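# Sort three grease guns into trays by grease amount

## Task

Place the grease gun containing the most grease entirely inside the blue tray and the gun containing the least entirely inside the red tray. Leave the remaining gun on the table top, touching neither tray and not hanging past the table edge. Every gun must lie flat on its side. The guns may be picked up and their parts moved, but each part has to be back in its original place at the end.

## Robot and tools

Robot: two seven-joint arms, left_arm and right_arm, each with a parallel gripper and a wrist camera (cam_left_wrist, cam_right_wrist, 672x504). The base plates share one frame behind the arms. left_arm's base is near (0.003, +0.330, 0.169) m and right_arm's near (0.002, -0.315, 0.169) m.

Frame: all poses, velocities and offsets use the scene frame. Its origin is at table height, midway between the arms. +x points out over the table, +y toward left_arm, +z up. Arm names do not match image left and right.

Gripper geometry: the fingers point along the gripper's +z and close along its x. end_effector_position is the point between the pads, and the fingertips extend 15 mm past it. The housing starts 65 mm behind that point and is 146 mm by 50 mm. A block on a post sticks out about 11 cm toward the gripper's -y and turns with the wrist.

The 18-number row: every command row is 18 numbers in [-1, 1]. The first nine are for left_arm: dx, dy, dz, rx, ry, rz, then gripper position, force_limit, speed. The next nine are the same fields for right_arm. Always send both halves.

The first six numbers of each half are an offset, not a pose. They count from that arm's Hand target as it stood when the action or move began. dx, dy, dz are along the scene axes, where 1.0 = 0.6 m. rx, ry, rz form one rotation vector about the Hand target's position, where 1.0 = 180 degrees. Sending zeros for all six re-commands the current Hand target. Sending the same offset again moves the arm further.

Gripper numbers are settings, not offsets:
- position: +1 is fully open (108 mm), about -0.96 is pads touching, and -1 means grip.
- force_limit: -1 is about 2.5 N, +1 is about 32 N.
- speed: -1 is 5 mm/s, +1 is 420 mm/s.
To keep a gripper unchanged, repeat its last three numbers, because a 0 is a real command. After the fingers stop, a new force or speed only takes effect if position also changes by at least 0.01.

Tools:
- execute_actions(actions, cameras): actions is a list of actions. Each action is up to 15 rows of 18 numbers, one row per 1/30 s step; the last row is held if fewer are given. Each row counts from the action's start pose. An empty list returns state plus all camera images. cameras takes names, ["all"] or [].
- move(target, speed, blend, blocking, cameras): steers each gripper in a straight line toward the pose given as an offset from its Hand target. target is one 18-number row or a list of up to 15 rows. Every row is counted from the same starting Hand targets, not from the previous row. speed is in m/s, from 0.002 to 1, default 0.25; turning is capped at twice that in rad/s. Give one speed value, or one per target. blend is a corner radius in m, and 0 stops at each waypoint. Paths last 0.5 to 10 s and do not avoid obstacles. Faster moves lag more and hit harder. Gripper settings in later rows are applied on arrival at that row. blocking=false returns after about 0.5 s while the move continues. The result adds a 'move:' line, for example done (within 3 mm and 2 degrees), off_target, moving, held or fault, plus limits such as paced (pose clipped) or held (steps withheld by a check, including the arm-to-arm clearance check).
- wait(seconds 0 to 10): lets time run while the last commands are held.
- stop(): brakes a running move; fingers continue.
- zoom_image(camera, region [x0,y0,x1,y1]): region is in pixels, at most 504 square, taken from that camera's latest image.
- clear_fault(arm): clears a reported torque fault.
- finished_scene(scene): ends the current scene and cannot be undone.

Results: each arm reports end_effector_position (m), quat_wxyz, velocities, Joint positions and torques, Hand target, and gripper is_grasped, width_mm and force_n. is_grasped=1 means an object stopped the fingers; 0 means moving, fully closed, or empty. 'within noise' means the joints are still. Tool commands shows the active gripper settings. The calibration block gives each camera's K, distortion and T_world_to_cam for projecting points.

Control behaviour:
- Each step, the commanded pose is clipped to within 70 mm and 16 degrees of the measured gripper. One action may therefore fall short.
- The gripper may settle short of its Hand target. Any next command re-requests the target; send the remaining gap as an offset if it still rests short.
- A blocked arm keeps pushing. To release it, command its target back behind the gripper.
- Large rotations can swing the elbow.

Things to avoid:
- Dropping guns or parts, or releasing anything still in motion.
- Fast impacts or hard presses on the table, trays or heavy objects.
- Anything falling off the table.
- Contact between the two arms, including one gripper closing on the other's fingers.
- Excessive contact torque, which causes a torque fault: the arm stops until clear_fault is called. Joint limits (N m): waist 44.1, shoulder 44.3, upper arm roll, elbow and forearm roll 28.2, wrist pitch 15.2, wrist roll 15.8. A held weight counts toward these.
- Motor overheating from long holds, stretched poses or pushing against something. A MOTOR HOT line appears at 65 °C. At 80 °C the arm is braked for 30 to 60 s or more.

Loose objects may occasionally be nudged by outside pushes.

Each tool is called after ">>>" in YAML: its name, and indented under it one key for each argument.

## Session

>>> execute_actions:
  actions: []

Scene clock: 0.00 s.
left_arm: end_effector_position=(+0.3842, +0.5333, +0.1625) width_mm=0.00 is_grasped=0 force_n=0.00 end_effector_quat_wxyz=(-0.416, +0.420, +0.753, -0.287) | right_arm: end_effector_position=(+0.2601, -0.4261, +0.2339) width_mm=108.14 is_grasped=0 force_n=0.00 end_effector_quat_wxyz=(-0.033, +0.862, +0.388, +0.324)
Joint positions: left_arm=[-0.143 1.202 0.779 1.888 -0.251 1.867 0.83] | right_arm=[-0.729 0.07 -0.467 0.274 -1.858 -0.701 2.196]
Joint velocities: within noise
Joint torques (N m): no reading
Motor temperatures (°C): left_arm=[33 32 31 36 36 30 42] | right_arm=[31 31 32 34 33 32 31]
Hand target: left_arm +0.3842, +0.5333, +0.1625; -0.416, +0.420, +0.753, -0.287 | right_arm +0.2601, -0.4261, +0.2339; -0.033, +0.862, +0.388, +0.324
Tool commands: left_gripper/position=-0.964 left_gripper/force_limit=+1.0 left_gripper/speed=+1.0 right_gripper/position=+1.0 right_gripper/force_limit=+1.0 right_gripper/speed=+1.0

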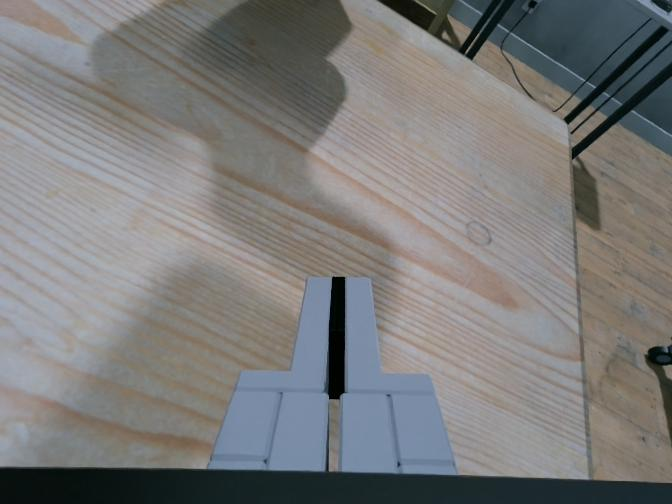

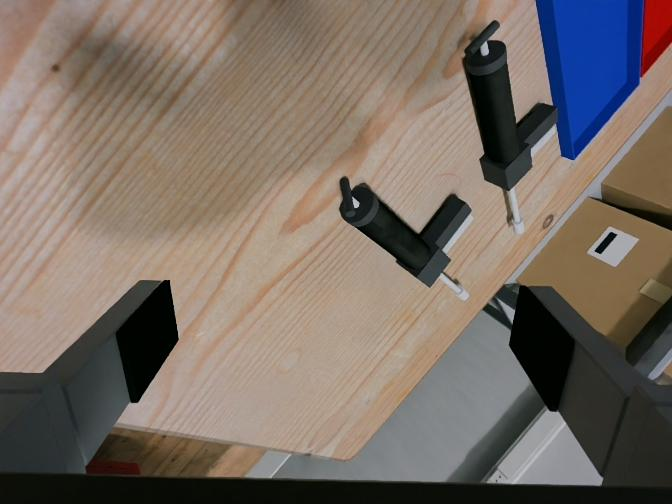

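>>> move:
  target: [-0.057,-0.389,0.5625,-0.062,-0.336,-0.159,1,1,0,0.15,0.293,0.443,-0.167,0.136,0.222,1,1,0]
  cameras: ["all"]

Scene clock: 4.17 s.
left_arm: end_effector_position=(+0.3500, +0.2999, +0.5000) width_mm=108.00 is_grasped=0 force_n=0.00 end_effector_quat_wxyz=(+0.000, +0.707, +0.707, +0.000) | right_arm: end_effector_position=(+0.3501, -0.2503, +0.4997) width_mm=108.14 is_grasped=0 force_n=0.00 end_effector_quat_wxyz=(+0.000, +0.707, +0.707, +0.001)
Joint positions: left_arm=[-1.069 -0.576 0.602 0.996 0.412 1.53 0.199] | right_arm=[-0.416 0.162 0.907 1.511 -3.371 -1.443 4.432]
Joint torques (N m): left_arm=[-4.32 -7.61 -15.57 20.07 1.94 -4.51 -1.51] | right_arm=[5.97 -11.49 5.93 22.16 -4.11 -3.49 2.36]
Hand target: left_arm +0.3500, +0.2999, +0.5000; +0.000, +0.707, +0.707, +0.000 | right_arm +0.3501, -0.2503, +0.4997; +0.000, +0.707, +0.707, +0.001
Off the commanded pose: left_arm 0.000 m, 0 deg | right_arm 0.000 m, 0 deg.
move: done
camera_calibration:
cam_left_wrist: T_world_to_cam=[[-0.00799505, 0.999721, -0.0222164, -0.281884], [0.920418, 0.0160411, 0.390606, -0.497374], [0.390853, -0.0173255, -0.92029, 0.451598], [0, 0, 0, 1]] pos_world=[0.27903, 0.297608, 0.603616]
cam_right_wrist: T_world_to_cam=[[-0.0042333, 0.999918, -0.0120663, 0.259525], [0.924001, 0.00852516, 0.382296, -0.487632], [0.382368, -0.00953086, -0.923961, 0.44394], [0, 0, 0, 1]] pos_world=[0.281923, -0.251116, 0.599735]

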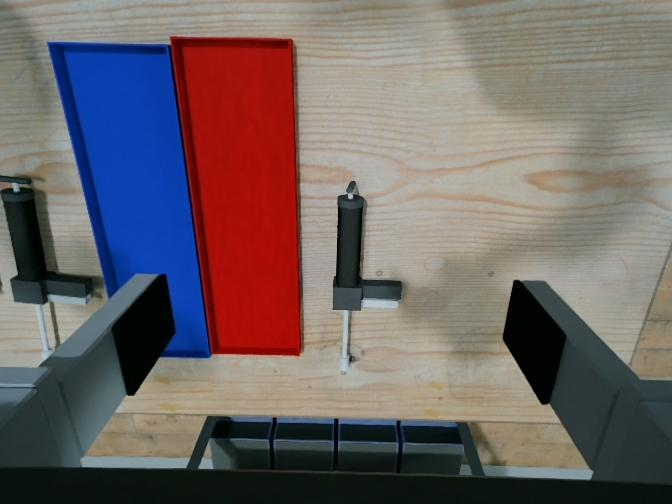

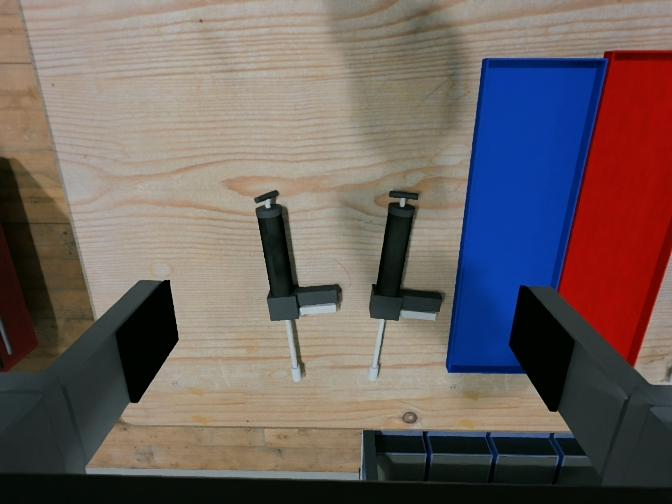

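>>> move:
  target: [0.325,0.0125,-0.583,0,0,0.0055,1,1,0,0.317,0.135,-0.583,0,0,-0.022,1,1,0]
  cameras: ["all"]

Scene clock: 7.77 s.
left_arm: end_effector_position=(+0.5450, +0.3074, +0.1502) width_mm=108.00 is_grasped=0 force_n=0.00 end_effector_quat_wxyz=(+0.001, +0.701, +0.713, +0.000) | right_arm: end_effector_position=(+0.5403, -0.1693, +0.1499) width_mm=108.14 is_grasped=0 force_n=0.00 end_effector_quat_wxyz=(+0.000, +0.731, +0.682, +0.001)
Joint positions: left_arm=[-0.724 0.768 0.704 1.219 -0.604 0.674 1.078] | right_arm=[0.11 1.312 0.658 2.299 -3.944 -1.203 4.652]
Joint torques (N m): left_arm=[0.18 -23.33 8.42 16.38 1.6 -1.32 1.36] | right_arm=[7.42 -32.06 8.8 17.81 -4.17 -3.46 -2.12]
Hand target: left_arm +0.5450, +0.3074, +0.1502; +0.000, +0.701, +0.713, +0.000 | right_arm +0.5403, -0.1693, +0.1499; +0.000, +0.731, +0.682, +0.001
Off the commanded pose: left_arm 0.000 m, 0 deg | right_arm 0.000 m, 0 deg.
move: done
camera_calibration:
cam_left_wrist: T_world_to_cam=[[-0.0252817, 0.999434, -0.02221, -0.286088], [0.920019, 0.0319523, 0.390569, -0.545017], [0.391057, -0.0105594, -0.920306, 0.0514001], [0, 0, 0, 1]] pos_world=[0.474093, 0.303883, 0.253816]
cam_right_wrist: T_world_to_cam=[[0.0648565, 0.997822, -0.0120616, 0.137446], [0.922331, -0.0553271, 0.382419, -0.540258], [0.380919, -0.0359272, -0.92391, 0.0451042], [0, 0, 0, 1]] pos_world=[0.472201, -0.165417, 0.249935]

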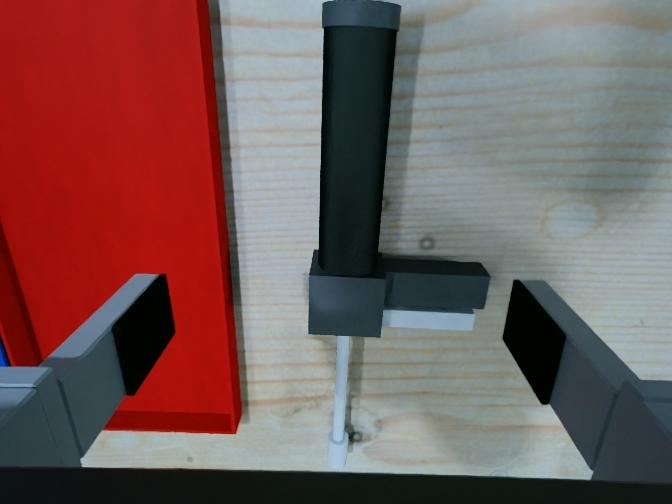

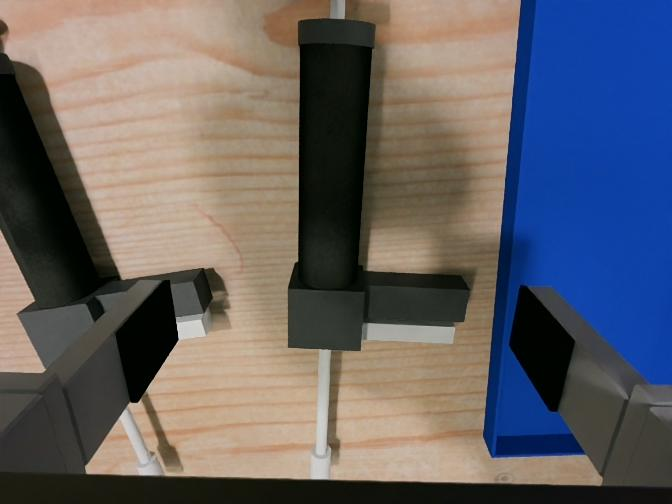

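>>> move:
  target: [0.002,0,-0.2,0,0,0,0.4,0,0,0,-0.008,-0.2,0,0,0,0.4,0,0]
  speed: 0.15
  cameras: ["all"]

>>> execute_actions:
  actions:
    - [[0,0,0,0,0,0,-1,0,-0.7,0,0,0,0,0,0,-1,0,-0.7]]
    - [[0,0,0,0,0,0,-1,0,-0.7,0,0,0,0,0,0,-1,0,-0.7]]
  cameras: ["all"]

Scene clock: 9.83 s.
left_arm: end_effector_position=(+0.5462, +0.3074, +0.0302) width_mm=75.01 is_grasped=0 force_n=0.00 end_effector_quat_wxyz=(+0.000, +0.701, +0.713, +0.000) | right_arm: end_effector_position=(+0.5397, -0.1744, +0.0300) width_mm=75.01 is_grasped=0 force_n=0.00 end_effector_quat_wxyz=(+0.002, +0.731, +0.682, +0.006)
Joint positions: left_arm=[-0.568 1.046 0.528 1.354 -0.769 0.511 1.181] | right_arm=[0.184 1.667 0.681 2.682 -4.02 -1.149 4.526]
Joint torques (N m): left_arm=[0.05 -27.24 8.18 13.82 -1.57 -4.32 1.39] | right_arm=[7.34 -32.03 5.61 16.82 -4.23 -3.46 -2.09]
Hand target: left_arm +0.5462, +0.3074, +0.0302; +0.000, +0.701, +0.713, +0.000 | right_arm +0.5403, -0.1741, +0.0299; +0.000, +0.731, +0.682, +0.001
Off the commanded pose: left_arm 0.000 m, 0 deg | right_arm 0.001 m, 1 deg.
move: done
camera_calibration:
cam_left_wrist: T_world_to_cam=[[-0.0252817, 0.999434, -0.02221, -0.288723], [0.920019, 0.0319523, 0.390569, -0.499253], [0.391057, -0.0105594, -0.920306, -0.0595058], [0, 0, 0, 1]] pos_world=[0.475293, 0.303883, 0.133816]
cam_right_wrist: T_world_to_cam=[[0.0651961, 0.997838, -0.00827937, 0.140829], [0.918333, -0.0567513, 0.391719, -0.492543], [0.390403, -0.0331418, -0.920048, -0.0703992], [0, 0, 0, 1]] pos_world=[0.470621, -0.170811, 0.129334]

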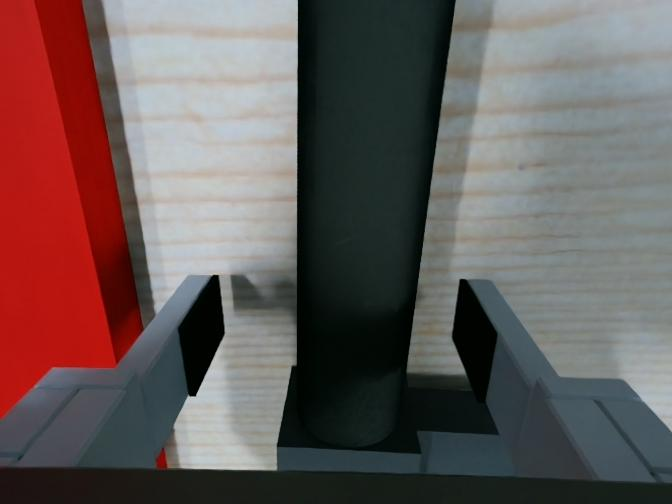

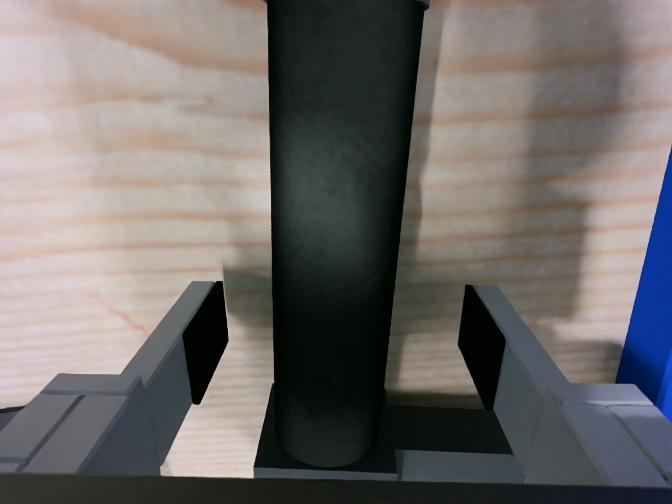

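Scene clock: 11.13 s.
left_arm: end_effector_position=(+0.5462, +0.3074, +0.0302) width_mm=35.31 is_grasped=1 force_n=26.55 end_effector_quat_wxyz=(+0.000, +0.701, +0.713, +0.000) | right_arm: end_effector_position=(+0.5398, -0.1743, +0.0301) width_mm=35.98 is_grasped=1 force_n=18.05 end_effector_quat_wxyz=(+0.002, +0.731, +0.682, +0.006)
Joint positions: left_arm=[-0.568 1.046 0.528 1.354 -0.769 0.511 1.181] | right_arm=[0.182 1.683 0.74 2.702 -4.078 -1.167 4.528]
Joint torques (N m): left_arm=[-4.72 -31.34 11.19 13.26 0.07 -3.65 0.97] | right_arm=[-1.19 -32.42 5.48 7.57 -4.52 -3.69 2.42]
Hand target: left_arm +0.5462, +0.3074, +0.0302; +0.000, +0.701, +0.713, +0.000 | right_arm +0.5403, -0.1741, +0.0299; +0.000, +0.731, +0.682, +0.001
Off the commanded pose: left_arm 0.000 m, 0 deg | right_arm 0.001 m, 1 deg.
camera_calibration:
cam_left_wrist: T_world_to_cam=[[-0.0252838, 0.999434, -0.0222109, -0.288724], [0.920019, 0.0319546, 0.390569, -0.499161], [0.391057, -0.0105594, -0.920306, -0.0594667], [0, 0, 0, 1]] pos_world=[0.475193, 0.303883, 0.133816]
cam_right_wrist: T_world_to_cam=[[0.0648805, 0.997858, -0.00832143, 0.140881], [0.918494, -0.0564564, 0.391385, -0.492611], [0.390077, -0.0330364, -0.920189, -0.0702451], [0, 0, 0, 1]] pos_world=[0.470721, -0.170711, 0.129334]

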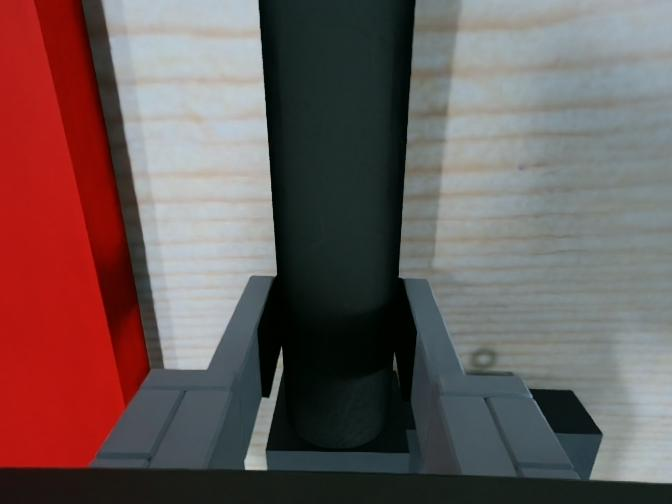

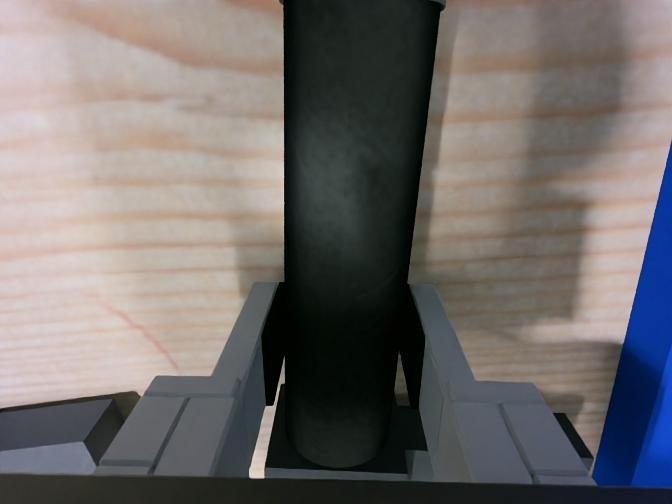

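>>> move:
  target: [0,0,0.25,0,0,0,-1,0,-0.7,0,0,0.25,0,0,0,-1,0,-0.7]
  speed: 0.15
  cameras: ["all"]

>>> move:
  target: [0,0,0.05,0,0,0,-1,0,-0.7,0,0,0.05,0,0,0,-1,0,-0.7]
  speed: 0.15

>>> move:
  target: [0,0,-0.05,0,0,0,-1,0,-0.7,0,0,-0.05,0,0,0,-1,0,-0.7]
  speed: 0.15

>>> move:
  target: [0,0,0.05,0,0,0,-1,0,-0.7,0,0,0.05,0,0,0,-1,0,-0.7]
  speed: 0.15

>>> move:
  target: [0,0,-0.05,0,0,0,-1,0,-0.7,0,0,-0.05,0,0,0,-1,0,-0.7]
  speed: 0.15

Scene clock: 13.33 s.
left_arm: end_effector_position=(+0.5462, +0.3074, +0.1802) width_mm=35.32 is_grasped=1 force_n=22.73 end_effector_quat_wxyz=(+0.000, +0.701, +0.713, +0.000) | right_arm: end_effector_position=(+0.5403, -0.1741, +0.1799) width_mm=35.64 is_grasped=1 force_n=15.85 end_effector_quat_wxyz=(+0.000, +0.731, +0.682, +0.001)
Joint positions: left_arm=[-0.761 0.708 0.751 1.213 -0.552 0.726 1.044] | right_arm=[0.086 1.255 0.694 2.262 -3.953 -1.243 4.659]
Joint torques (N m): left_arm=[-6.4 -33.85 16.39 15.53 1.99 -1.99 -1.47] | right_arm=[-0.54 -45.95 5.74 9.81 -0.78 -1.41 2.35]
Hand target: left_arm +0.5462, +0.3074, +0.1802; +0.000, +0.701, +0.713, +0.000 | right_arm +0.5403, -0.1741, +0.1799; +0.000, +0.731, +0.682, +0.001
Off the commanded pose: left_arm 0.000 m, 0 deg | right_arm 0.000 m, 0 deg.
move: done
camera_calibration:
cam_left_wrist: T_world_to_cam=[[-0.0252838, 0.999434, -0.0222109, -0.28539], [0.920019, 0.0319546, 0.390569, -0.557838], [0.391057, -0.0105594, -0.920306, 0.07854], [0, 0, 0, 1]] pos_world=[0.475293, 0.303883, 0.283816]
cam_right_wrist: T_world_to_cam=[[0.0648168, 0.997825, -0.0119899, 0.142596], [0.922454, -0.0553292, 0.382123, -0.551971], [0.380628, -0.0358281, -0.924034, 0.072838], [0, 0, 0, 1]] pos_world=[0.472201, -0.170217, 0.279935]

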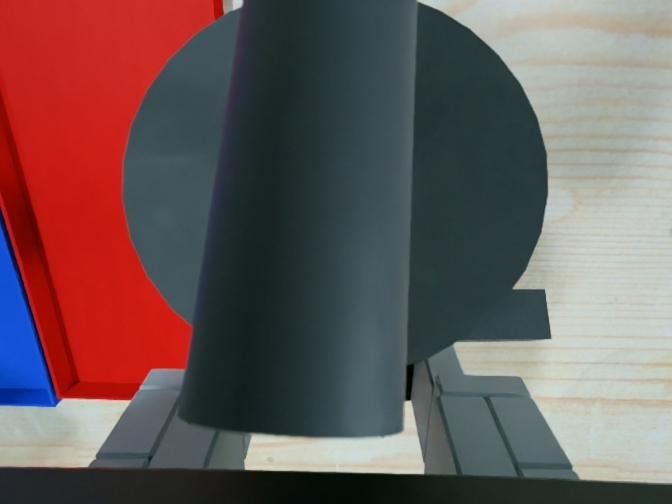

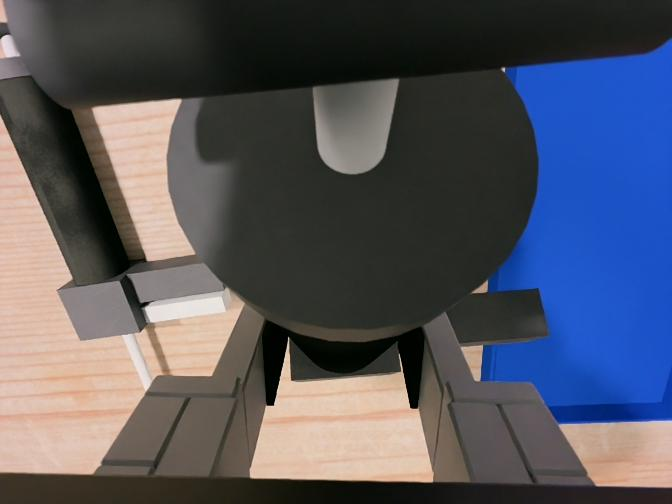

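Scene clock: 14.17 s.
left_arm: end_effector_position=(+0.5462, +0.3074, +0.2102) width_mm=35.32 is_grasped=1 force_n=23.74 end_effector_quat_wxyz=(+0.000, +0.701, +0.713, +0.000) | right_arm: end_effector_position=(+0.5403, -0.1741, +0.2099) width_mm=35.64 is_grasped=1 force_n=16.57 end_effector_quat_wxyz=(+0.000, +0.731, +0.682, +0.001)
Joint positions: left_arm=[-0.801 0.65 0.799 1.211 -0.501 0.779 1.012] | right_arm=[0.087 1.213 0.709 2.268 -3.939 -1.291 4.652]
Joint torques (N m): left_arm=[-6.02 -32.39 15.92 17.64 2.16 -1.9 -1.47] | right_arm=[7.65 -46.28 10.02 19.33 3.97 -3.82 -2.15]
Hand target: left_arm +0.5462, +0.3074, +0.2102; +0.000, +0.701, +0.713, +0.000 | right_arm +0.5403, -0.1741, +0.2099; +0.000, +0.731, +0.682, +0.001
Off the commanded pose: left_arm 0.000 m, 0 deg | right_arm 0.000 m, 0 deg.
move: done

Scene clock: 15.00 s.
left_arm: end_effector_position=(+0.5462, +0.3074, +0.1802) width_mm=35.32 is_grasped=1 force_n=22.20 end_effector_quat_wxyz=(+0.001, +0.701, +0.713, +0.000) | right_arm: end_effector_position=(+0.5403, -0.1742, +0.1799) width_mm=35.62 is_grasped=1 force_n=15.75 end_effector_quat_wxyz=(+0.000, +0.731, +0.682, +0.001)
Joint positions: left_arm=[-0.761 0.708 0.751 1.213 -0.552 0.726 1.044] | right_arm=[0.085 1.255 0.694 2.261 -3.953 -1.242 4.66]
Joint torques (N m): left_arm=[-0.18 -23.73 9.18 18.64 -1.62 -4.93 1.49] | right_arm=[7.45 -33.18 5.79 18.96 -4.18 -1.32 1.75]
Hand target: left_arm +0.5462, +0.3074, +0.1802; +0.000, +0.701, +0.713, +0.000 | right_arm +0.5403, -0.1741, +0.1799; +0.000, +0.731, +0.682, +0.001
Off the commanded pose: left_arm 0.000 m, 0 deg | right_arm 0.000 m, 0 deg.
move: done

Scene clock: 15.83 s.
left_arm: end_effector_position=(+0.5462, +0.3074, +0.2102) width_mm=35.32 is_grasped=1 force_n=23.30 end_effector_quat_wxyz=(+0.000, +0.701, +0.713, +0.000) | right_arm: end_effector_position=(+0.5403, -0.1741, +0.2099) width_mm=35.62 is_grasped=1 force_n=16.66 end_effector_quat_wxyz=(+0.000, +0.731, +0.682, +0.001)
Joint positions: left_arm=[-0.802 0.65 0.799 1.211 -0.501 0.78 1.012] | right_arm=[0.087 1.213 0.709 2.268 -3.939 -1.291 4.652]
Joint torques (N m): left_arm=[-6.27 -32.4 15.77 16.92 1.99 -1.91 -1.39] | right_arm=[7.47 -46.36 10.06 19.38 4.03 -3.86 -2.12]
Hand target: left_arm +0.5462, +0.3074, +0.2102; +0.000, +0.701, +0.713, +0.000 | right_arm +0.5403, -0.1741, +0.2099; +0.000, +0.731, +0.682, +0.001
Off the commanded pose: left_arm 0.000 m, 0 deg | right_arm 0.000 m, 0 deg.
move: done

Scene clock: 16.67 s.
left_arm: end_effector_position=(+0.5462, +0.3074, +0.1802) width_mm=35.32 is_grasped=1 force_n=21.71 end_effector_quat_wxyz=(+0.001, +0.701, +0.713, +0.000) | right_arm: end_effector_position=(+0.5403, -0.1742, +0.1799) width_mm=35.61 is_grasped=1 force_n=15.75 end_effector_quat_wxyz=(+0.000, +0.731, +0.682, +0.001)
Joint positions: left_arm=[-0.761 0.708 0.751 1.213 -0.552 0.726 1.044] | right_arm=[0.085 1.255 0.694 2.261 -3.953 -1.242 4.66]
Joint torques (N m): left_arm=[-0.01 -23.88 9.2 18.78 -1.45 -4.94 1.45] | right_arm=[7.22 -33.91 5.66 18.65 -4.35 -1.27 1.77]
Hand target: left_arm +0.5462, +0.3074, +0.1802; +0.000, +0.701, +0.713, +0.000 | right_arm +0.5403, -0.1741, +0.1799; +0.000, +0.731, +0.682, +0.001
Off the commanded pose: left_arm 0.000 m, 0 deg | right_arm 0.000 m, 0 deg.
move: done

>>> move:
  target: [-0.077,0,0.28,0,-0.39,0,-1,0,-0.7,-0.067,0,0.28,0,-0.39,0,-1,0,-0.7]
  cameras: ["all"]

>>> move:
  target: [0,0,0.0,0,-0.06,0,-1,0,-0.7,0,0,0.0,0,-0.06,0,-1,0,-0.7]

>>> move:
  target: [0,0,0.0,0,0.06,0,-1,0,-0.7,0,0,0.0,0,0.06,0,-1,0,-0.7]

>>> move:
  target: [0,0,0.0,0,-0.06,0,-1,0,-0.7,0,0,0.0,0,-0.06,0,-1,0,-0.7]

>>> move:
  target: [0,0,0.0,0,0.06,0,-1,0,-0.7,0,0,0.0,0,0.06,0,-1,0,-0.7]

Scene clock: 21.43 s.
left_arm: end_effector_position=(+0.5000, +0.3074, +0.3482) width_mm=35.32 is_grasped=1 force_n=22.69 end_effector_quat_wxyz=(+0.410, +0.574, +0.583, +0.403) | right_arm: end_effector_position=(+0.5001, -0.1741, +0.3479) width_mm=35.61 is_grasped=1 force_n=16.52 end_effector_quat_wxyz=(+0.392, +0.598, +0.558, +0.421)
Joint positions: left_arm=[-0.61 0.34 0.426 0.37 -0.206 -1.16 0.747] | right_arm=[-0.364 0.915 1.118 0.673 -5.669 -1.576 6.28]
Joint torques (N m): left_arm=[0.84 -16.43 -2.12 13.94 1.92 -8.84 -1.33] | right_arm=[-0.14 -16.41 12.13 13.53 -8.07 -5.16 2.36]
Hand target: left_arm +0.5000, +0.3074, +0.3482; +0.410, +0.574, +0.583, +0.403 | right_arm +0.5001, -0.1741, +0.3479; +0.392, +0.598, +0.558, +0.421
Off the commanded pose: left_arm 0.000 m, 0 deg | right_arm 0.000 m, 0 deg.
joint sent to its limit (right arm) — joint 7 (wrist roll), upper limit. The joint targets still meet the commanded pose.
move: done; limits=paced
camera_calibration:
cam_left_wrist: T_world_to_cam=[[0.0123341, 0.999434, -0.0313121, -0.298467], [-0.0558403, 0.0319541, 0.997928, -0.304474], [0.998364, -0.0105601, 0.0562028, -0.392418], [0, 0, 0, 1]] pos_world=[0.378455, 0.303883, 0.316552]
cam_right_wrist: T_world_to_cam=[[0.0333337, 0.997827, 0.0568312, 0.139025], [-0.0471897, -0.0552281, 0.997358, -0.308225], [0.99833, -0.0359275, 0.0452462, -0.402801], [0, 0, 0, 1]] pos_world=[0.382949, -0.170217, 0.317735]

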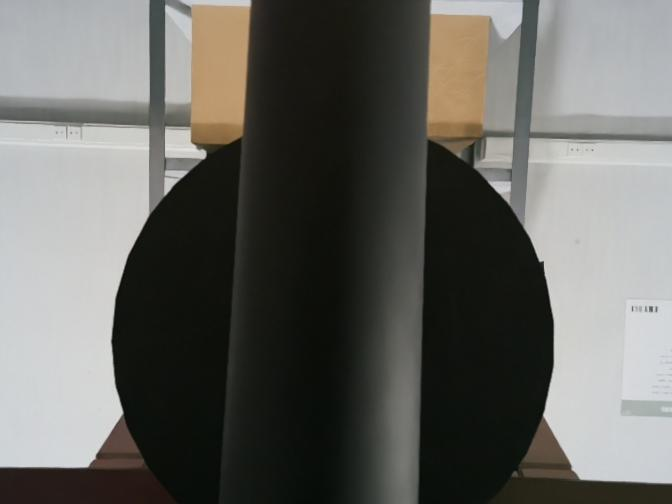

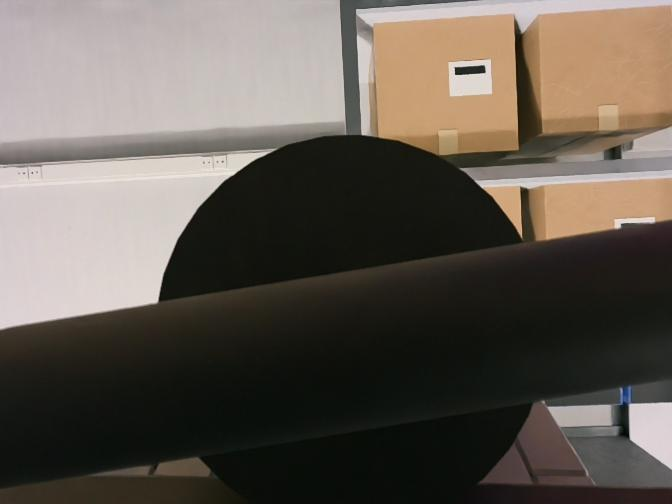

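Scene clock: 22.40 s.
left_arm: end_effector_position=(+0.5000, +0.3074, +0.3482) width_mm=35.32 is_grasped=1 force_n=22.69 end_effector_quat_wxyz=(+0.463, +0.533, +0.542, +0.455) | right_arm: end_effector_position=(+0.5006, -0.1743, +0.3482) width_mm=35.61 is_grasped=1 force_n=16.52 end_effector_quat_wxyz=(+0.424, +0.553, +0.542, +0.470)
Joint positions: left_arm=[-0.563 0.575 0.406 0.436 -0.203 -1.487 0.638] | right_arm=[-0.351 1.001 1.025 0.664 -5.911 -1.695 6.28]
Joint torques (N m): left_arm=[0.91 -18.37 0.22 10.47 -1.95 -8.5 -1.36] | right_arm=[-1.42 -17.19 12.25 2.34 -7.74 -4.81 2.24]
Hand target: left_arm +0.5000, +0.3074, +0.3482; +0.463, +0.533, +0.542, +0.455 | right_arm +0.5001, -0.1741, +0.3479; +0.443, +0.555, +0.519, +0.475
Off the commanded pose: left_arm 0.000 m, 0 deg | right_arm 0.001 m, 3 deg.
joint sent to its limit (right arm) — joint 6 (wrist pitch), lower limit; joint 7 (wrist roll), upper limit. The joint targets are off in orientation, not in position.
move: off_target (right_arm)

Scene clock: 23.40 s.
left_arm: end_effector_position=(+0.5000, +0.3074, +0.3482) width_mm=35.32 is_grasped=1 force_n=22.68 end_effector_quat_wxyz=(+0.410, +0.574, +0.583, +0.403) | right_arm: end_effector_position=(+0.5001, -0.1741, +0.3479) width_mm=35.61 is_grasped=1 force_n=16.53 end_effector_quat_wxyz=(+0.392, +0.598, +0.558, +0.421)
Joint positions: left_arm=[-0.613 0.34 0.429 0.37 -0.206 -1.16 0.746] | right_arm=[-0.387 0.96 1.152 0.679 -5.685 -1.601 6.236]
Joint torques (N m): left_arm=[-5.36 -25 4.56 10.49 -1.74 -5.51 1.51] | right_arm=[-1.5 -27.86 17.01 13.02 0.07 -2.61 -2.08]
Hand target: left_arm +0.5000, +0.3074, +0.3482; +0.410, +0.574, +0.583, +0.403 | right_arm +0.5001, -0.1741, +0.3479; +0.392, +0.598, +0.558, +0.421
Off the commanded pose: left_arm 0.000 m, 0 deg | right_arm 0.000 m, 0 deg.
move: done

Scene clock: 24.37 s.
left_arm: end_effector_position=(+0.5000, +0.3074, +0.3482) width_mm=35.32 is_grasped=1 force_n=22.68 end_effector_quat_wxyz=(+0.463, +0.533, +0.542, +0.455) | right_arm: end_effector_position=(+0.5006, -0.1743, +0.3482) width_mm=35.60 is_grasped=1 force_n=16.54 end_effector_quat_wxyz=(+0.424, +0.553, +0.542, +0.470)
Joint positions: left_arm=[-0.566 0.575 0.409 0.435 -0.203 -1.487 0.637] | right_arm=[-0.351 1.001 1.025 0.664 -5.911 -1.695 6.28]
Joint torques (N m): left_arm=[0.72 -18.43 0.15 10.5 -1.98 -8.38 -1.33] | right_arm=[-1.53 -17.03 12.23 2.28 -7.88 -4.9 2.41]
Hand target: left_arm +0.5000, +0.3074, +0.3482; +0.463, +0.533, +0.542, +0.455 | right_arm +0.5001, -0.1741, +0.3479; +0.443, +0.555, +0.519, +0.475
Off the commanded pose: left_arm 0.000 m, 0 deg | right_arm 0.001 m, 3 deg.
joint sent to its limit (right arm) — joint 6 (wrist pitch), lower limit; joint 7 (wrist roll), upper limit. The joint targets are off in orientation, not in position.
move: off_target (right_arm)

Scene clock: 25.37 s.
left_arm: end_effector_position=(+0.5000, +0.3074, +0.3482) width_mm=35.32 is_grasped=1 force_n=22.68 end_effector_quat_wxyz=(+0.410, +0.574, +0.583, +0.403) | right_arm: end_effector_position=(+0.5001, -0.1741, +0.3479) width_mm=35.60 is_grasped=1 force_n=16.54 end_effector_quat_wxyz=(+0.392, +0.598, +0.558, +0.421)
Joint positions: left_arm=[-0.616 0.341 0.432 0.37 -0.206 -1.16 0.745] | right_arm=[-0.387 0.96 1.152 0.679 -5.685 -1.601 6.236]
Joint torques (N m): left_arm=[-5.25 -25.22 4.6 10.49 -1.74 -5.61 1.48] | right_arm=[-1.61 -27.78 17.02 13.02 -0.02 -2.57 -2.05]
Hand target: left_arm +0.5000, +0.3074, +0.3482; +0.410, +0.574, +0.583, +0.403 | right_arm +0.5001, -0.1741, +0.3479; +0.392, +0.598, +0.558, +0.421
Off the commanded pose: left_arm 0.000 m, 0 deg | right_arm 0.000 m, 0 deg.
move: done

>>> move:
  target:
    - [0.077,0,-0.28,0,0.39,0,-1,0,-0.7,0.067,0,-0.28,0,0.39,0,-1,0,-0.7]
    - [0.077,0,-0.527,0,0.39,0,-1,0,-0.7,0.067,0,-0.527,0,0.39,0,-1,0,-0.7]
  speed: [0.25,0.12]
  cameras: ["all"]

>>> execute_actions:
  actions:
    - [[0,0,0,0,0,0,0.4,0,-0.5,0,0,0,0,0,0,0.4,0,-0.5]]
    - [[0,0,0,0,0,0,0.4,0,-0.5,0,0,0,0,0,0,0.4,0,-0.5]]

>>> move:
  target: [0,0,0.247,0,0,0,0.4,0,-0.5,0,0,0.247,0,0,0,0.4,0,-0.5]
  speed: 0.15
  cameras: ["all"]

Scene clock: 30.97 s.
left_arm: end_effector_position=(+0.5463, +0.3074, +0.0320) width_mm=35.32 is_grasped=1 force_n=24.08 end_effector_quat_wxyz=(+0.001, +0.701, +0.713, +0.000) | right_arm: end_effector_position=(+0.5398, -0.1743, +0.0318) width_mm=35.58 is_grasped=1 force_n=20.78 end_effector_quat_wxyz=(+0.001, +0.731, +0.682, +0.004)
Joint positions: left_arm=[-0.452 0.986 0.404 1.329 -0.556 0.445 1.052] | right_arm=[0.105 1.742 1.179 2.632 -4.552 -1.268 4.617]
Joint torques (N m): left_arm=[2.55 -21.13 7.17 9.51 -1.45 -3.65 1.2] | right_arm=[8.81 -24.42 8.03 5.7 5.3 -1.96 -2.2]
Hand target: left_arm +0.5462, +0.3074, +0.0320; +0.000, +0.701, +0.713, +0.000 | right_arm +0.5403, -0.1741, +0.0317; +0.000, +0.731, +0.682, +0.001
Off the commanded pose: left_arm 0.000 m, 0 deg | right_arm 0.000 m, 0 deg.
move: done
camera_calibration:
cam_left_wrist: T_world_to_cam=[[-0.0251873, 0.999437, -0.0221776, -0.288733], [0.919934, 0.0318551, 0.390776, -0.499913], [0.391263, -0.0105593, -0.920218, -0.057959], [0, 0, 0, 1]] pos_world=[0.475292, 0.303884, 0.135616]
cam_right_wrist: T_world_to_cam=[[0.0650257, 0.997835, -0.00980288, 0.140797], [0.92003, -0.0561455, 0.387805, -0.493944], [0.386416, -0.0342362, -0.921689, -0.0668336], [0, 0, 0, 1]] pos_world=[0.471113, -0.170513, 0.131334]

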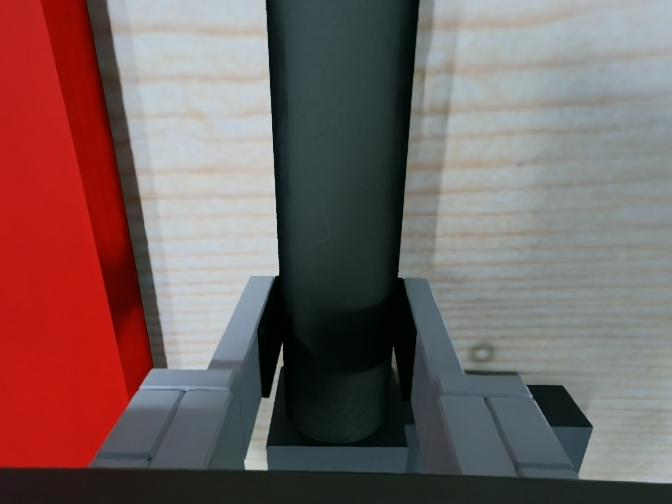

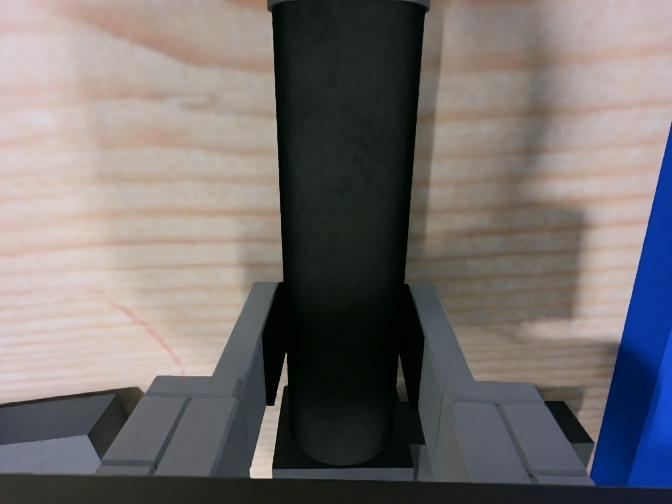

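Scene clock: 32.17 s.
left_arm: end_effector_position=(+0.5462, +0.3074, +0.0320) width_mm=74.99 is_grasped=0 force_n=0.00 end_effector_quat_wxyz=(+0.001, +0.701, +0.713, +0.000) | right_arm: end_effector_position=(+0.5399, -0.1743, +0.0318) width_mm=74.99 is_grasped=0 force_n=0.00 end_effector_quat_wxyz=(+0.001, +0.731, +0.682, +0.004)
Joint positions: left_arm=[-0.452 0.986 0.404 1.329 -0.556 0.445 1.052] | right_arm=[0.125 1.754 1.2 2.679 -4.562 -1.276 4.592]
Joint torques (N m): left_arm=[-6.1 -36.64 8.8 14.54 0.72 -1.57 0.34] | right_arm=[7.3 -31.58 7.51 8.51 -4.33 -3.53 -2.14]
Hand target: left_arm +0.5462, +0.3074, +0.0320; +0.000, +0.701, +0.713, +0.000 | right_arm +0.5403, -0.1741, +0.0317; +0.000, +0.731, +0.682, +0.001
Off the commanded pose: left_arm 0.000 m, 0 deg | right_arm 0.000 m, 0 deg.

Scene clock: 34.00 s.
left_arm: end_effector_position=(+0.5462, +0.3074, +0.1802) width_mm=74.99 is_grasped=0 force_n=0.00 end_effector_quat_wxyz=(+0.000, +0.701, +0.713, +0.000) | right_arm: end_effector_position=(+0.5403, -0.1741, +0.1799) width_mm=74.99 is_grasped=0 force_n=0.00 end_effector_quat_wxyz=(+0.000, +0.731, +0.682, +0.001)
Joint positions: left_arm=[-0.619 0.635 0.589 1.199 -0.375 0.677 0.93] | right_arm=[-0.059 1.43 1.216 2.207 -4.469 -1.436 4.813]
Joint torques (N m): left_arm=[-5.88 -32.55 10.71 13.88 1.95 -1.21 -1.4] | right_arm=[-1.01 -41.92 9.02 0.47 -4.25 -1.07 2.3]
Hand target: left_arm +0.5462, +0.3074, +0.1802; +0.000, +0.701, +0.713, +0.000 | right_arm +0.5403, -0.1741, +0.1799; +0.000, +0.731, +0.682, +0.001
Off the commanded pose: left_arm 0.000 m, 0 deg | right_arm 0.000 m, 0 deg.
move: done
camera_calibration:
cam_left_wrist: T_world_to_cam=[[-0.0252838, 0.999434, -0.0222109, -0.28539], [0.920019, 0.0319546, 0.390569, -0.557838], [0.391057, -0.0105594, -0.920306, 0.07854], [0, 0, 0, 1]] pos_world=[0.475293, 0.303883, 0.283816]
cam_right_wrist: T_world_to_cam=[[0.0647585, 0.997827, -0.0121137, 0.142659], [0.922423, -0.0552248, 0.382212, -0.551963], [0.380712, -0.0359255, -0.923995, 0.0727709], [0, 0, 0, 1]] pos_world=[0.472201, -0.170217, 0.279935]

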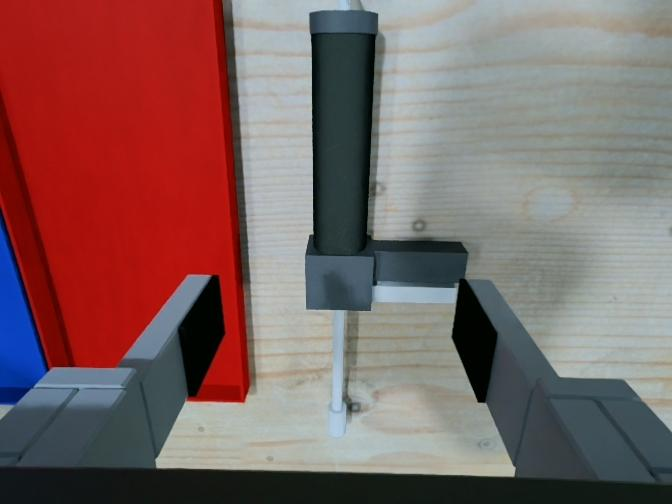

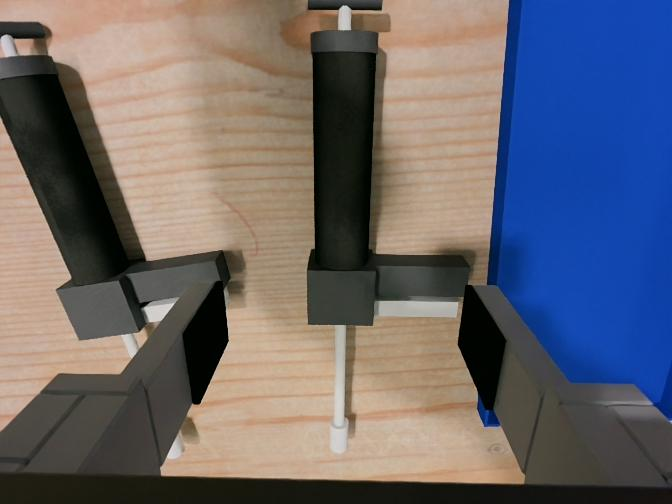

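>>> move:
  target: [0,0,0,0,0,0,0.4,0,-0.5,0.033,-0.281,0,0,0,0.042,0.4,0,-0.5]
  cameras: ["cam_right_wrist"]

Scene clock: 36.17 s.
left_arm: end_effector_position=(+0.5462, +0.3074, +0.1802) width_mm=74.99 is_grasped=0 force_n=0.00 end_effector_quat_wxyz=(+0.000, +0.701, +0.713, +0.000) | right_arm: end_effector_position=(+0.5601, -0.3427, +0.1799) width_mm=75.00 is_grasped=0 force_n=0.00 end_effector_quat_wxyz=(+0.000, +0.685, +0.729, +0.001)
Joint positions: left_arm=[-0.619 0.635 0.589 1.199 -0.375 0.677 0.93] | right_arm=[-0.402 1.384 1.231 2.126 -4.469 -1.425 4.416]
Joint torques (N m): left_arm=[-5.76 -32.36 10.7 15.17 1.96 -1.59 -1.38] | right_arm=[7.23 -29.82 14.09 9.19 4.03 -3.56 -2.13]
Hand target: left_arm +0.5462, +0.3074, +0.1802; +0.000, +0.701, +0.713, +0.000 | right_arm +0.5601, -0.3427, +0.1799; +0.000, +0.685, +0.729, +0.001
Off the commanded pose: left_arm 0.000 m, 0 deg | right_arm 0.000 m, 0 deg.
move: done
camera_calibration:
cam_right_wrist: T_world_to_cam=[[-0.0669967, 0.99768, -0.0120675, 0.38335], [0.921649, 0.0665149, 0.382282, -0.53737], [0.382198, 0.0144896, -0.923967, 0.0756329], [0, 0, 0, 1]] pos_world=[0.492043, -0.347814, 0.279935]
Images, in order (width x height): cam_right_wrist 672x504.

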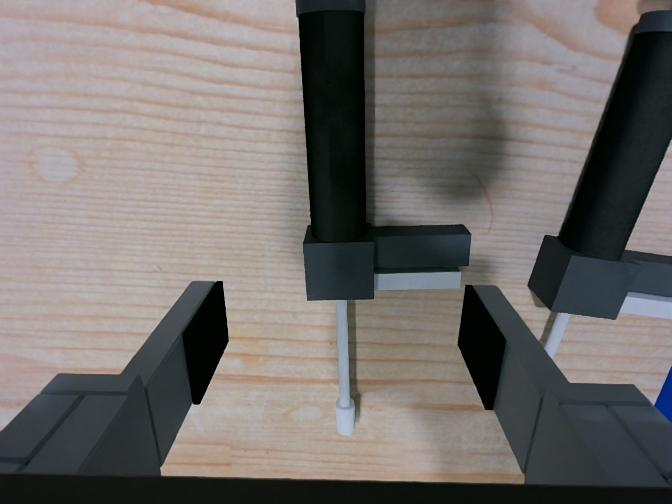

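>>> move:
  target:
    - [0,0,0,0,0,0,0.4,0,-0.5,-0.0275,-0.0045,0,0,0,0.016,0.4,0,-0.5]
    - [0,0,0,0,0,0,0.4,0,-0.5,-0.0275,-0.0045,-0.25,0,0,0.016,0.4,0,-0.5]
  speed: 0.15
  cameras: ["cam_right_wrist"]

>>> execute_actions:
  actions:
    - [[0,0,0,0,0,0,0.4,0,-0.7,0,0,0,0,0,0,-1,0,-0.7]]
    - [[0,0,0,0,0,0,0.4,0,-0.7,0,0,0,0,0,0,-1,0,-0.7]]

>>> move:
  target: [0,0,0,0,0,0,0.4,0,-0.7,-0.006,0.286,0.25,0,0,-0.058,-1,0,-0.7]

>>> move:
  target: [0,0,0,0,0,0,0.4,0,-0.7,-0.067,0,0.28,0,-0.39,0,-1,0,-0.7]
  cameras: ["cam_right_wrist"]

>>> move:
  target: [0,0,0.0,0,-0,0,0.4,0,-0.7,0,0,0.0,0,-0.06,0,-1,0,-0.7]

>>> move:
  target: [0,0,0.0,0,0,0,0.4,0,-0.7,0,0,0.0,0,0.06,0,-1,0,-0.7]

>>> move:
  target: [0,0,0.0,0,-0,0,0.4,0,-0.7,0,0,0.0,0,-0.06,0,-1,0,-0.7]

>>> move:
  target: [0,0,0.0,0,0,0,0.4,0,-0.7,0,0,0.0,0,0.06,0,-1,0,-0.7]

Scene clock: 39.07 s.
left_arm: end_effector_position=(+0.5462, +0.3074, +0.1802) width_mm=74.99 is_grasped=0 force_n=0.00 end_effector_quat_wxyz=(+0.000, +0.701, +0.713, +0.000) | right_arm: end_effector_position=(+0.5436, -0.3454, +0.0299) width_mm=75.00 is_grasped=0 force_n=0.00 end_effector_quat_wxyz=(+0.000, +0.666, +0.746, +0.001)
Joint positions: left_arm=[-0.619 0.635 0.589 1.199 -0.375 0.677 0.93] | right_arm=[-0.405 1.606 1.117 2.157 -4.585 -1.213 4.379]
Joint torques (N m): left_arm=[-5.84 -32.21 10.67 17.19 1.88 -1.9 -1.44] | right_arm=[7.32 -28.92 13.16 8.44 3.99 -3.41 -2.08]
Hand target: left_arm +0.5462, +0.3074, +0.1802; +0.000, +0.701, +0.713, +0.000 | right_arm +0.5436, -0.3454, +0.0299; +0.000, +0.666, +0.746, +0.001
Off the commanded pose: left_arm 0.000 m, 0 deg | right_arm 0.000 m, 0 deg.
move: done
camera_calibration:
cam_right_wrist: T_world_to_cam=[[-0.117063, 0.993051, -0.0120852, 0.408739], [0.917072, 0.11276, 0.382444, -0.446274], [0.381149, 0.0336869, -0.9239, -0.0494421], [0, 0, 0, 1]] pos_world=[0.475959, -0.353911, 0.129935]
Images, in order (width x height): cam_right_wrist 672x504.

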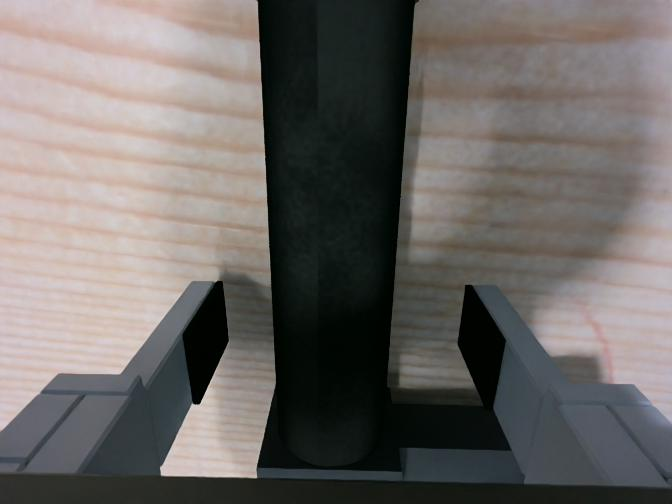

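Scene clock: 40.27 s.
left_arm: end_effector_position=(+0.5462, +0.3074, +0.1802) width_mm=74.99 is_grasped=0 force_n=0.00 end_effector_quat_wxyz=(+0.000, +0.701, +0.713, +0.000) | right_arm: end_effector_position=(+0.5436, -0.3454, +0.0299) width_mm=35.68 is_grasped=1 force_n=21.68 end_effector_quat_wxyz=(-0.001, +0.666, +0.746, +0.001)
Joint positions: left_arm=[-0.619 0.635 0.589 1.199 -0.375 0.677 0.93] | right_arm=[-0.404 1.606 1.118 2.158 -4.584 -1.213 4.379]
Joint torques (N m): left_arm=[-6.07 -32.18 10.64 17.28 1.89 -2 -1.46] | right_arm=[5.52 -30.12 12.62 3.28 -1.16 -1.09 -1.76]
Hand target: left_arm +0.5462, +0.3074, +0.1802; +0.000, +0.701, +0.713, +0.000 | right_arm +0.5436, -0.3454, +0.0299; +0.000, +0.666, +0.746, +0.001
Off the commanded pose: left_arm 0.000 m, 0 deg | right_arm 0.000 m, 0 deg.

Scene clock: 41.87 s.
left_arm: end_effector_position=(+0.5462, +0.3074, +0.1802) width_mm=74.99 is_grasped=0 force_n=0.00 end_effector_quat_wxyz=(+0.000, +0.701, +0.713, +0.000) | right_arm: end_effector_position=(+0.5400, -0.1738, +0.1799) width_mm=35.64 is_grasped=1 force_n=15.83 end_effector_quat_wxyz=(+0.000, +0.731, +0.682, +0.001)
Joint positions: left_arm=[-0.619 0.635 0.589 1.199 -0.375 0.677 0.93] | right_arm=[-0.062 1.435 1.228 2.203 -4.481 -1.442 4.818]
Joint torques (N m): left_arm=[-5.89 -32.23 10.84 17.23 1.82 -2.25 -1.38] | right_arm=[7.61 -33.35 14.58 9.62 4.18 -3.84 -2.22]
Hand target: left_arm +0.5462, +0.3074, +0.1802; +0.000, +0.701, +0.713, +0.000 | right_arm +0.5400, -0.1738, +0.1799; +0.000, +0.731, +0.682, +0.001
Off the commanded pose: left_arm 0.000 m, 0 deg | right_arm 0.000 m, 0 deg.
move: done

Scene clock: 44.87 s.
left_arm: end_effector_position=(+0.5462, +0.3074, +0.1802) width_mm=74.99 is_grasped=0 force_n=0.00 end_effector_quat_wxyz=(+0.000, +0.701, +0.713, +0.000) | right_arm: end_effector_position=(+0.4998, -0.1738, +0.3479) width_mm=35.63 is_grasped=1 force_n=16.58 end_effector_quat_wxyz=(+0.392, +0.598, +0.558, +0.421)
Joint positions: left_arm=[-0.619 0.635 0.589 1.199 -0.375 0.677 0.93] | right_arm=[-0.363 0.916 1.119 0.673 -5.668 -1.577 6.28]
Joint torques (N m): left_arm=[-5.94 -32.31 10.69 17.24 1.69 -2.64 -1.31] | right_arm=[6.53 -16.59 12.15 7.01 -8.12 -5.13 2.4]
Hand target: left_arm +0.5462, +0.3074, +0.1802; +0.000, +0.701, +0.713, +0.000 | right_arm +0.4998, -0.1738, +0.3479; +0.392, +0.598, +0.558, +0.421
Off the commanded pose: left_arm 0.000 m, 0 deg | right_arm 0.000 m, 0 deg.
joint sent to its limit (right arm) — joint 7 (wrist roll), upper limit. The joint targets still meet the commanded pose.
move: done
camera_calibration:
cam_right_wrist: T_world_to_cam=[[0.0333338, 0.997827, 0.0568273, 0.138736], [-0.0471895, -0.0552242, 0.997358, -0.308222], [0.99833, -0.0359274, 0.0452462, -0.402491], [0, 0, 0, 1]] pos_world=[0.382649, -0.169917, 0.317735]
Images, in order (width x height): cam_right_wrist 672x504.

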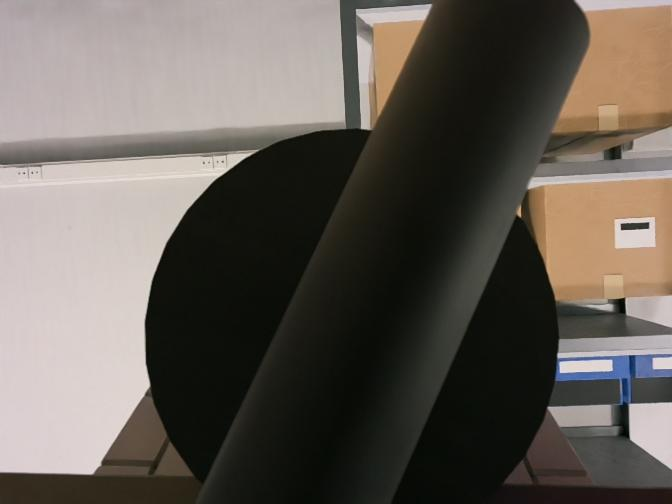

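Scene clock: 45.83 s.
left_arm: end_effector_position=(+0.5462, +0.3074, +0.1802) width_mm=74.99 is_grasped=0 force_n=0.00 end_effector_quat_wxyz=(+0.000, +0.701, +0.713, +0.000) | right_arm: end_effector_position=(+0.5003, -0.1740, +0.3482) width_mm=35.63 is_grasped=1 force_n=16.56 end_effector_quat_wxyz=(+0.424, +0.553, +0.542, +0.470)
Joint positions: left_arm=[-0.619 0.635 0.589 1.199 -0.375 0.677 0.93] | right_arm=[-0.35 1 1.025 0.663 -5.91 -1.695 6.28]
Joint torques (N m): left_arm=[-5.91 -32.09 10.86 17.16 1.58 -2.8 -1.34] | right_arm=[-1.55 -17.1 12.21 2.39 -7.78 -4.9 2.37]
Hand target: left_arm +0.5462, +0.3074, +0.1802; +0.000, +0.701, +0.713, +0.000 | right_arm +0.4998, -0.1738, +0.3479; +0.443, +0.555, +0.519, +0.475
Off the commanded pose: left_arm 0.000 m, 0 deg | right_arm 0.001 m, 4 deg.
joint sent to its limit (right arm) — joint 6 (wrist pitch), lower limit; joint 7 (wrist roll), upper limit. The joint targets are off in orientation, not in position.
move: off_target (right_arm)

Scene clock: 46.77 s.
left_arm: end_effector_position=(+0.5462, +0.3074, +0.1802) width_mm=74.99 is_grasped=0 force_n=0.00 end_effector_quat_wxyz=(+0.000, +0.701, +0.713, +0.000) | right_arm: end_effector_position=(+0.4998, -0.1738, +0.3479) width_mm=35.63 is_grasped=1 force_n=16.54 end_effector_quat_wxyz=(+0.392, +0.598, +0.558, +0.421)
Joint positions: left_arm=[-0.619 0.635 0.589 1.199 -0.375 0.677 0.93] | right_arm=[-0.386 0.961 1.152 0.679 -5.684 -1.602 6.236]
Joint torques (N m): left_arm=[-5.89 -32.17 10.6 17.33 1.61 -2.89 -1.32] | right_arm=[-1.62 -27.96 17.05 13.04 -0.29 -2.56 -2.04]
Hand target: left_arm +0.5462, +0.3074, +0.1802; +0.000, +0.701, +0.713, +0.000 | right_arm +0.4998, -0.1738, +0.3479; +0.392, +0.598, +0.558, +0.421
Off the commanded pose: left_arm 0.000 m, 0 deg | right_arm 0.000 m, 0 deg.
move: done

Scene clock: 47.73 s.
left_arm: end_effector_position=(+0.5462, +0.3074, +0.1802) width_mm=74.99 is_grasped=0 force_n=0.00 end_effector_quat_wxyz=(+0.000, +0.701, +0.713, +0.000) | right_arm: end_effector_position=(+0.5003, -0.1740, +0.3482) width_mm=35.63 is_grasped=1 force_n=16.54 end_effector_quat_wxyz=(+0.424, +0.553, +0.542, +0.470)
Joint positions: left_arm=[-0.619 0.635 0.589 1.199 -0.375 0.677 0.93] | right_arm=[-0.35 1 1.025 0.663 -5.91 -1.695 6.28]
Joint torques (N m): left_arm=[-6.02 -32.12 10.58 17.32 1.61 -2.92 -1.32] | right_arm=[-1.54 -17.24 12.31 2.37 -7.94 -4.9 2.41]
Motor temperatures (°C): left_arm=[33 34 32 41 36 31 42] | right_arm=[31 33 36 35 33 33 31]
Hand target: left_arm +0.5462, +0.3074, +0.1802; +0.000, +0.701, +0.713, +0.000 | right_arm +0.4998, -0.1738, +0.3479; +0.443, +0.555, +0.519, +0.475
Off the commanded pose: left_arm 0.000 m, 0 deg | right_arm 0.001 m, 4 deg.
joint sent to its limit (right arm) — joint 6 (wrist pitch), lower limit; joint 7 (wrist roll), upper limit. The joint targets are off in orientation, not in position.
move: off_target (right_arm)

Scene clock: 48.67 s.
left_arm: end_effector_position=(+0.5462, +0.3074, +0.1802) width_mm=74.99 is_grasped=0 force_n=0.00 end_effector_quat_wxyz=(+0.000, +0.701, +0.713, +0.000) | right_arm: end_effector_position=(+0.4998, -0.1738, +0.3479) width_mm=35.63 is_grasped=1 force_n=16.54 end_effector_quat_wxyz=(+0.392, +0.598, +0.558, +0.421)
Joint positions: left_arm=[-0.619 0.635 0.589 1.199 -0.375 0.677 0.93] | right_arm=[-0.386 0.96 1.152 0.679 -5.684 -1.602 6.236]
Joint torques (N m): left_arm=[-5.84 -32.21 10.58 17.31 1.49 -2.9 -1.29] | right_arm=[-1.41 -27.94 17.12 13.05 -0.04 -2.64 -2.08]
Hand target: left_arm +0.5462, +0.3074, +0.1802; +0.000, +0.701, +0.713, +0.000 | right_arm +0.4998, -0.1738, +0.3479; +0.392, +0.598, +0.558, +0.421
Off the commanded pose: left_arm 0.000 m, 0 deg | right_arm 0.000 m, 0 deg.
move: done

>>> move:
  target:
    - [0,0,0,0,0,0,0.4,0,-0.7,0.067,0,-0.28,0,0.39,0,-1,0,-0.7]
    - [0,0,0,0,0,0,0.4,0,-0.7,0.05,-0.286,-0.28,0,0.39,0,-1,0,-0.7]
  cameras: ["cam_right_wrist"]

Scene clock: 53.97 s.
left_arm: end_effector_position=(+0.5462, +0.3074, +0.1802) width_mm=74.99 is_grasped=0 force_n=0.00 end_effector_quat_wxyz=(+0.000, +0.701, +0.713, +0.000) | right_arm: end_effector_position=(+0.5298, -0.3453, +0.1799) width_mm=35.61 is_grasped=1 force_n=15.93 end_effector_quat_wxyz=(+0.000, +0.731, +0.682, +0.001)
Joint positions: left_arm=[-0.619 0.635 0.589 1.199 -0.375 0.677 0.93] | right_arm=[-0.54 1.311 1.232 1.825 -4.46 -1.371 4.691]
Joint torques (N m): left_arm=[-5.83 -31.99 10.29 17.28 1.43 -2.86 -1.35] | right_arm=[-0.55 -40.33 17.54 1.4 -1.04 -1.52 -2.13]
Hand target: left_arm +0.5462, +0.3074, +0.1802; +0.000, +0.701, +0.713, +0.000 | right_arm +0.5298, -0.3454, +0.1799; +0.000, +0.731, +0.682, +0.001
Off the commanded pose: left_arm 0.000 m, 0 deg | right_arm 0.000 m, 0 deg.
move: done
camera_calibration:
cam_right_wrist: T_world_to_cam=[[0.0647232, 0.997831, -0.0120205, 0.314158], [0.922425, -0.0552278, 0.382206, -0.551733], [0.380714, -0.0358256, -0.923999, 0.0706523], [0, 0, 0, 1]] pos_world=[0.461701, -0.341417, 0.279935]
Images, in order (width x height): cam_right_wrist 672x504.

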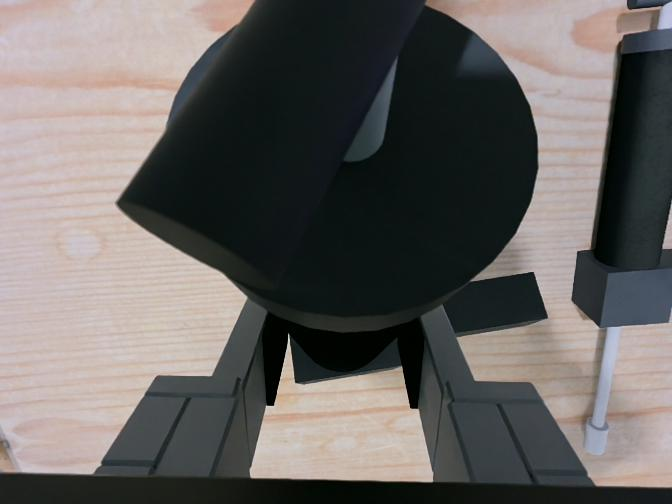

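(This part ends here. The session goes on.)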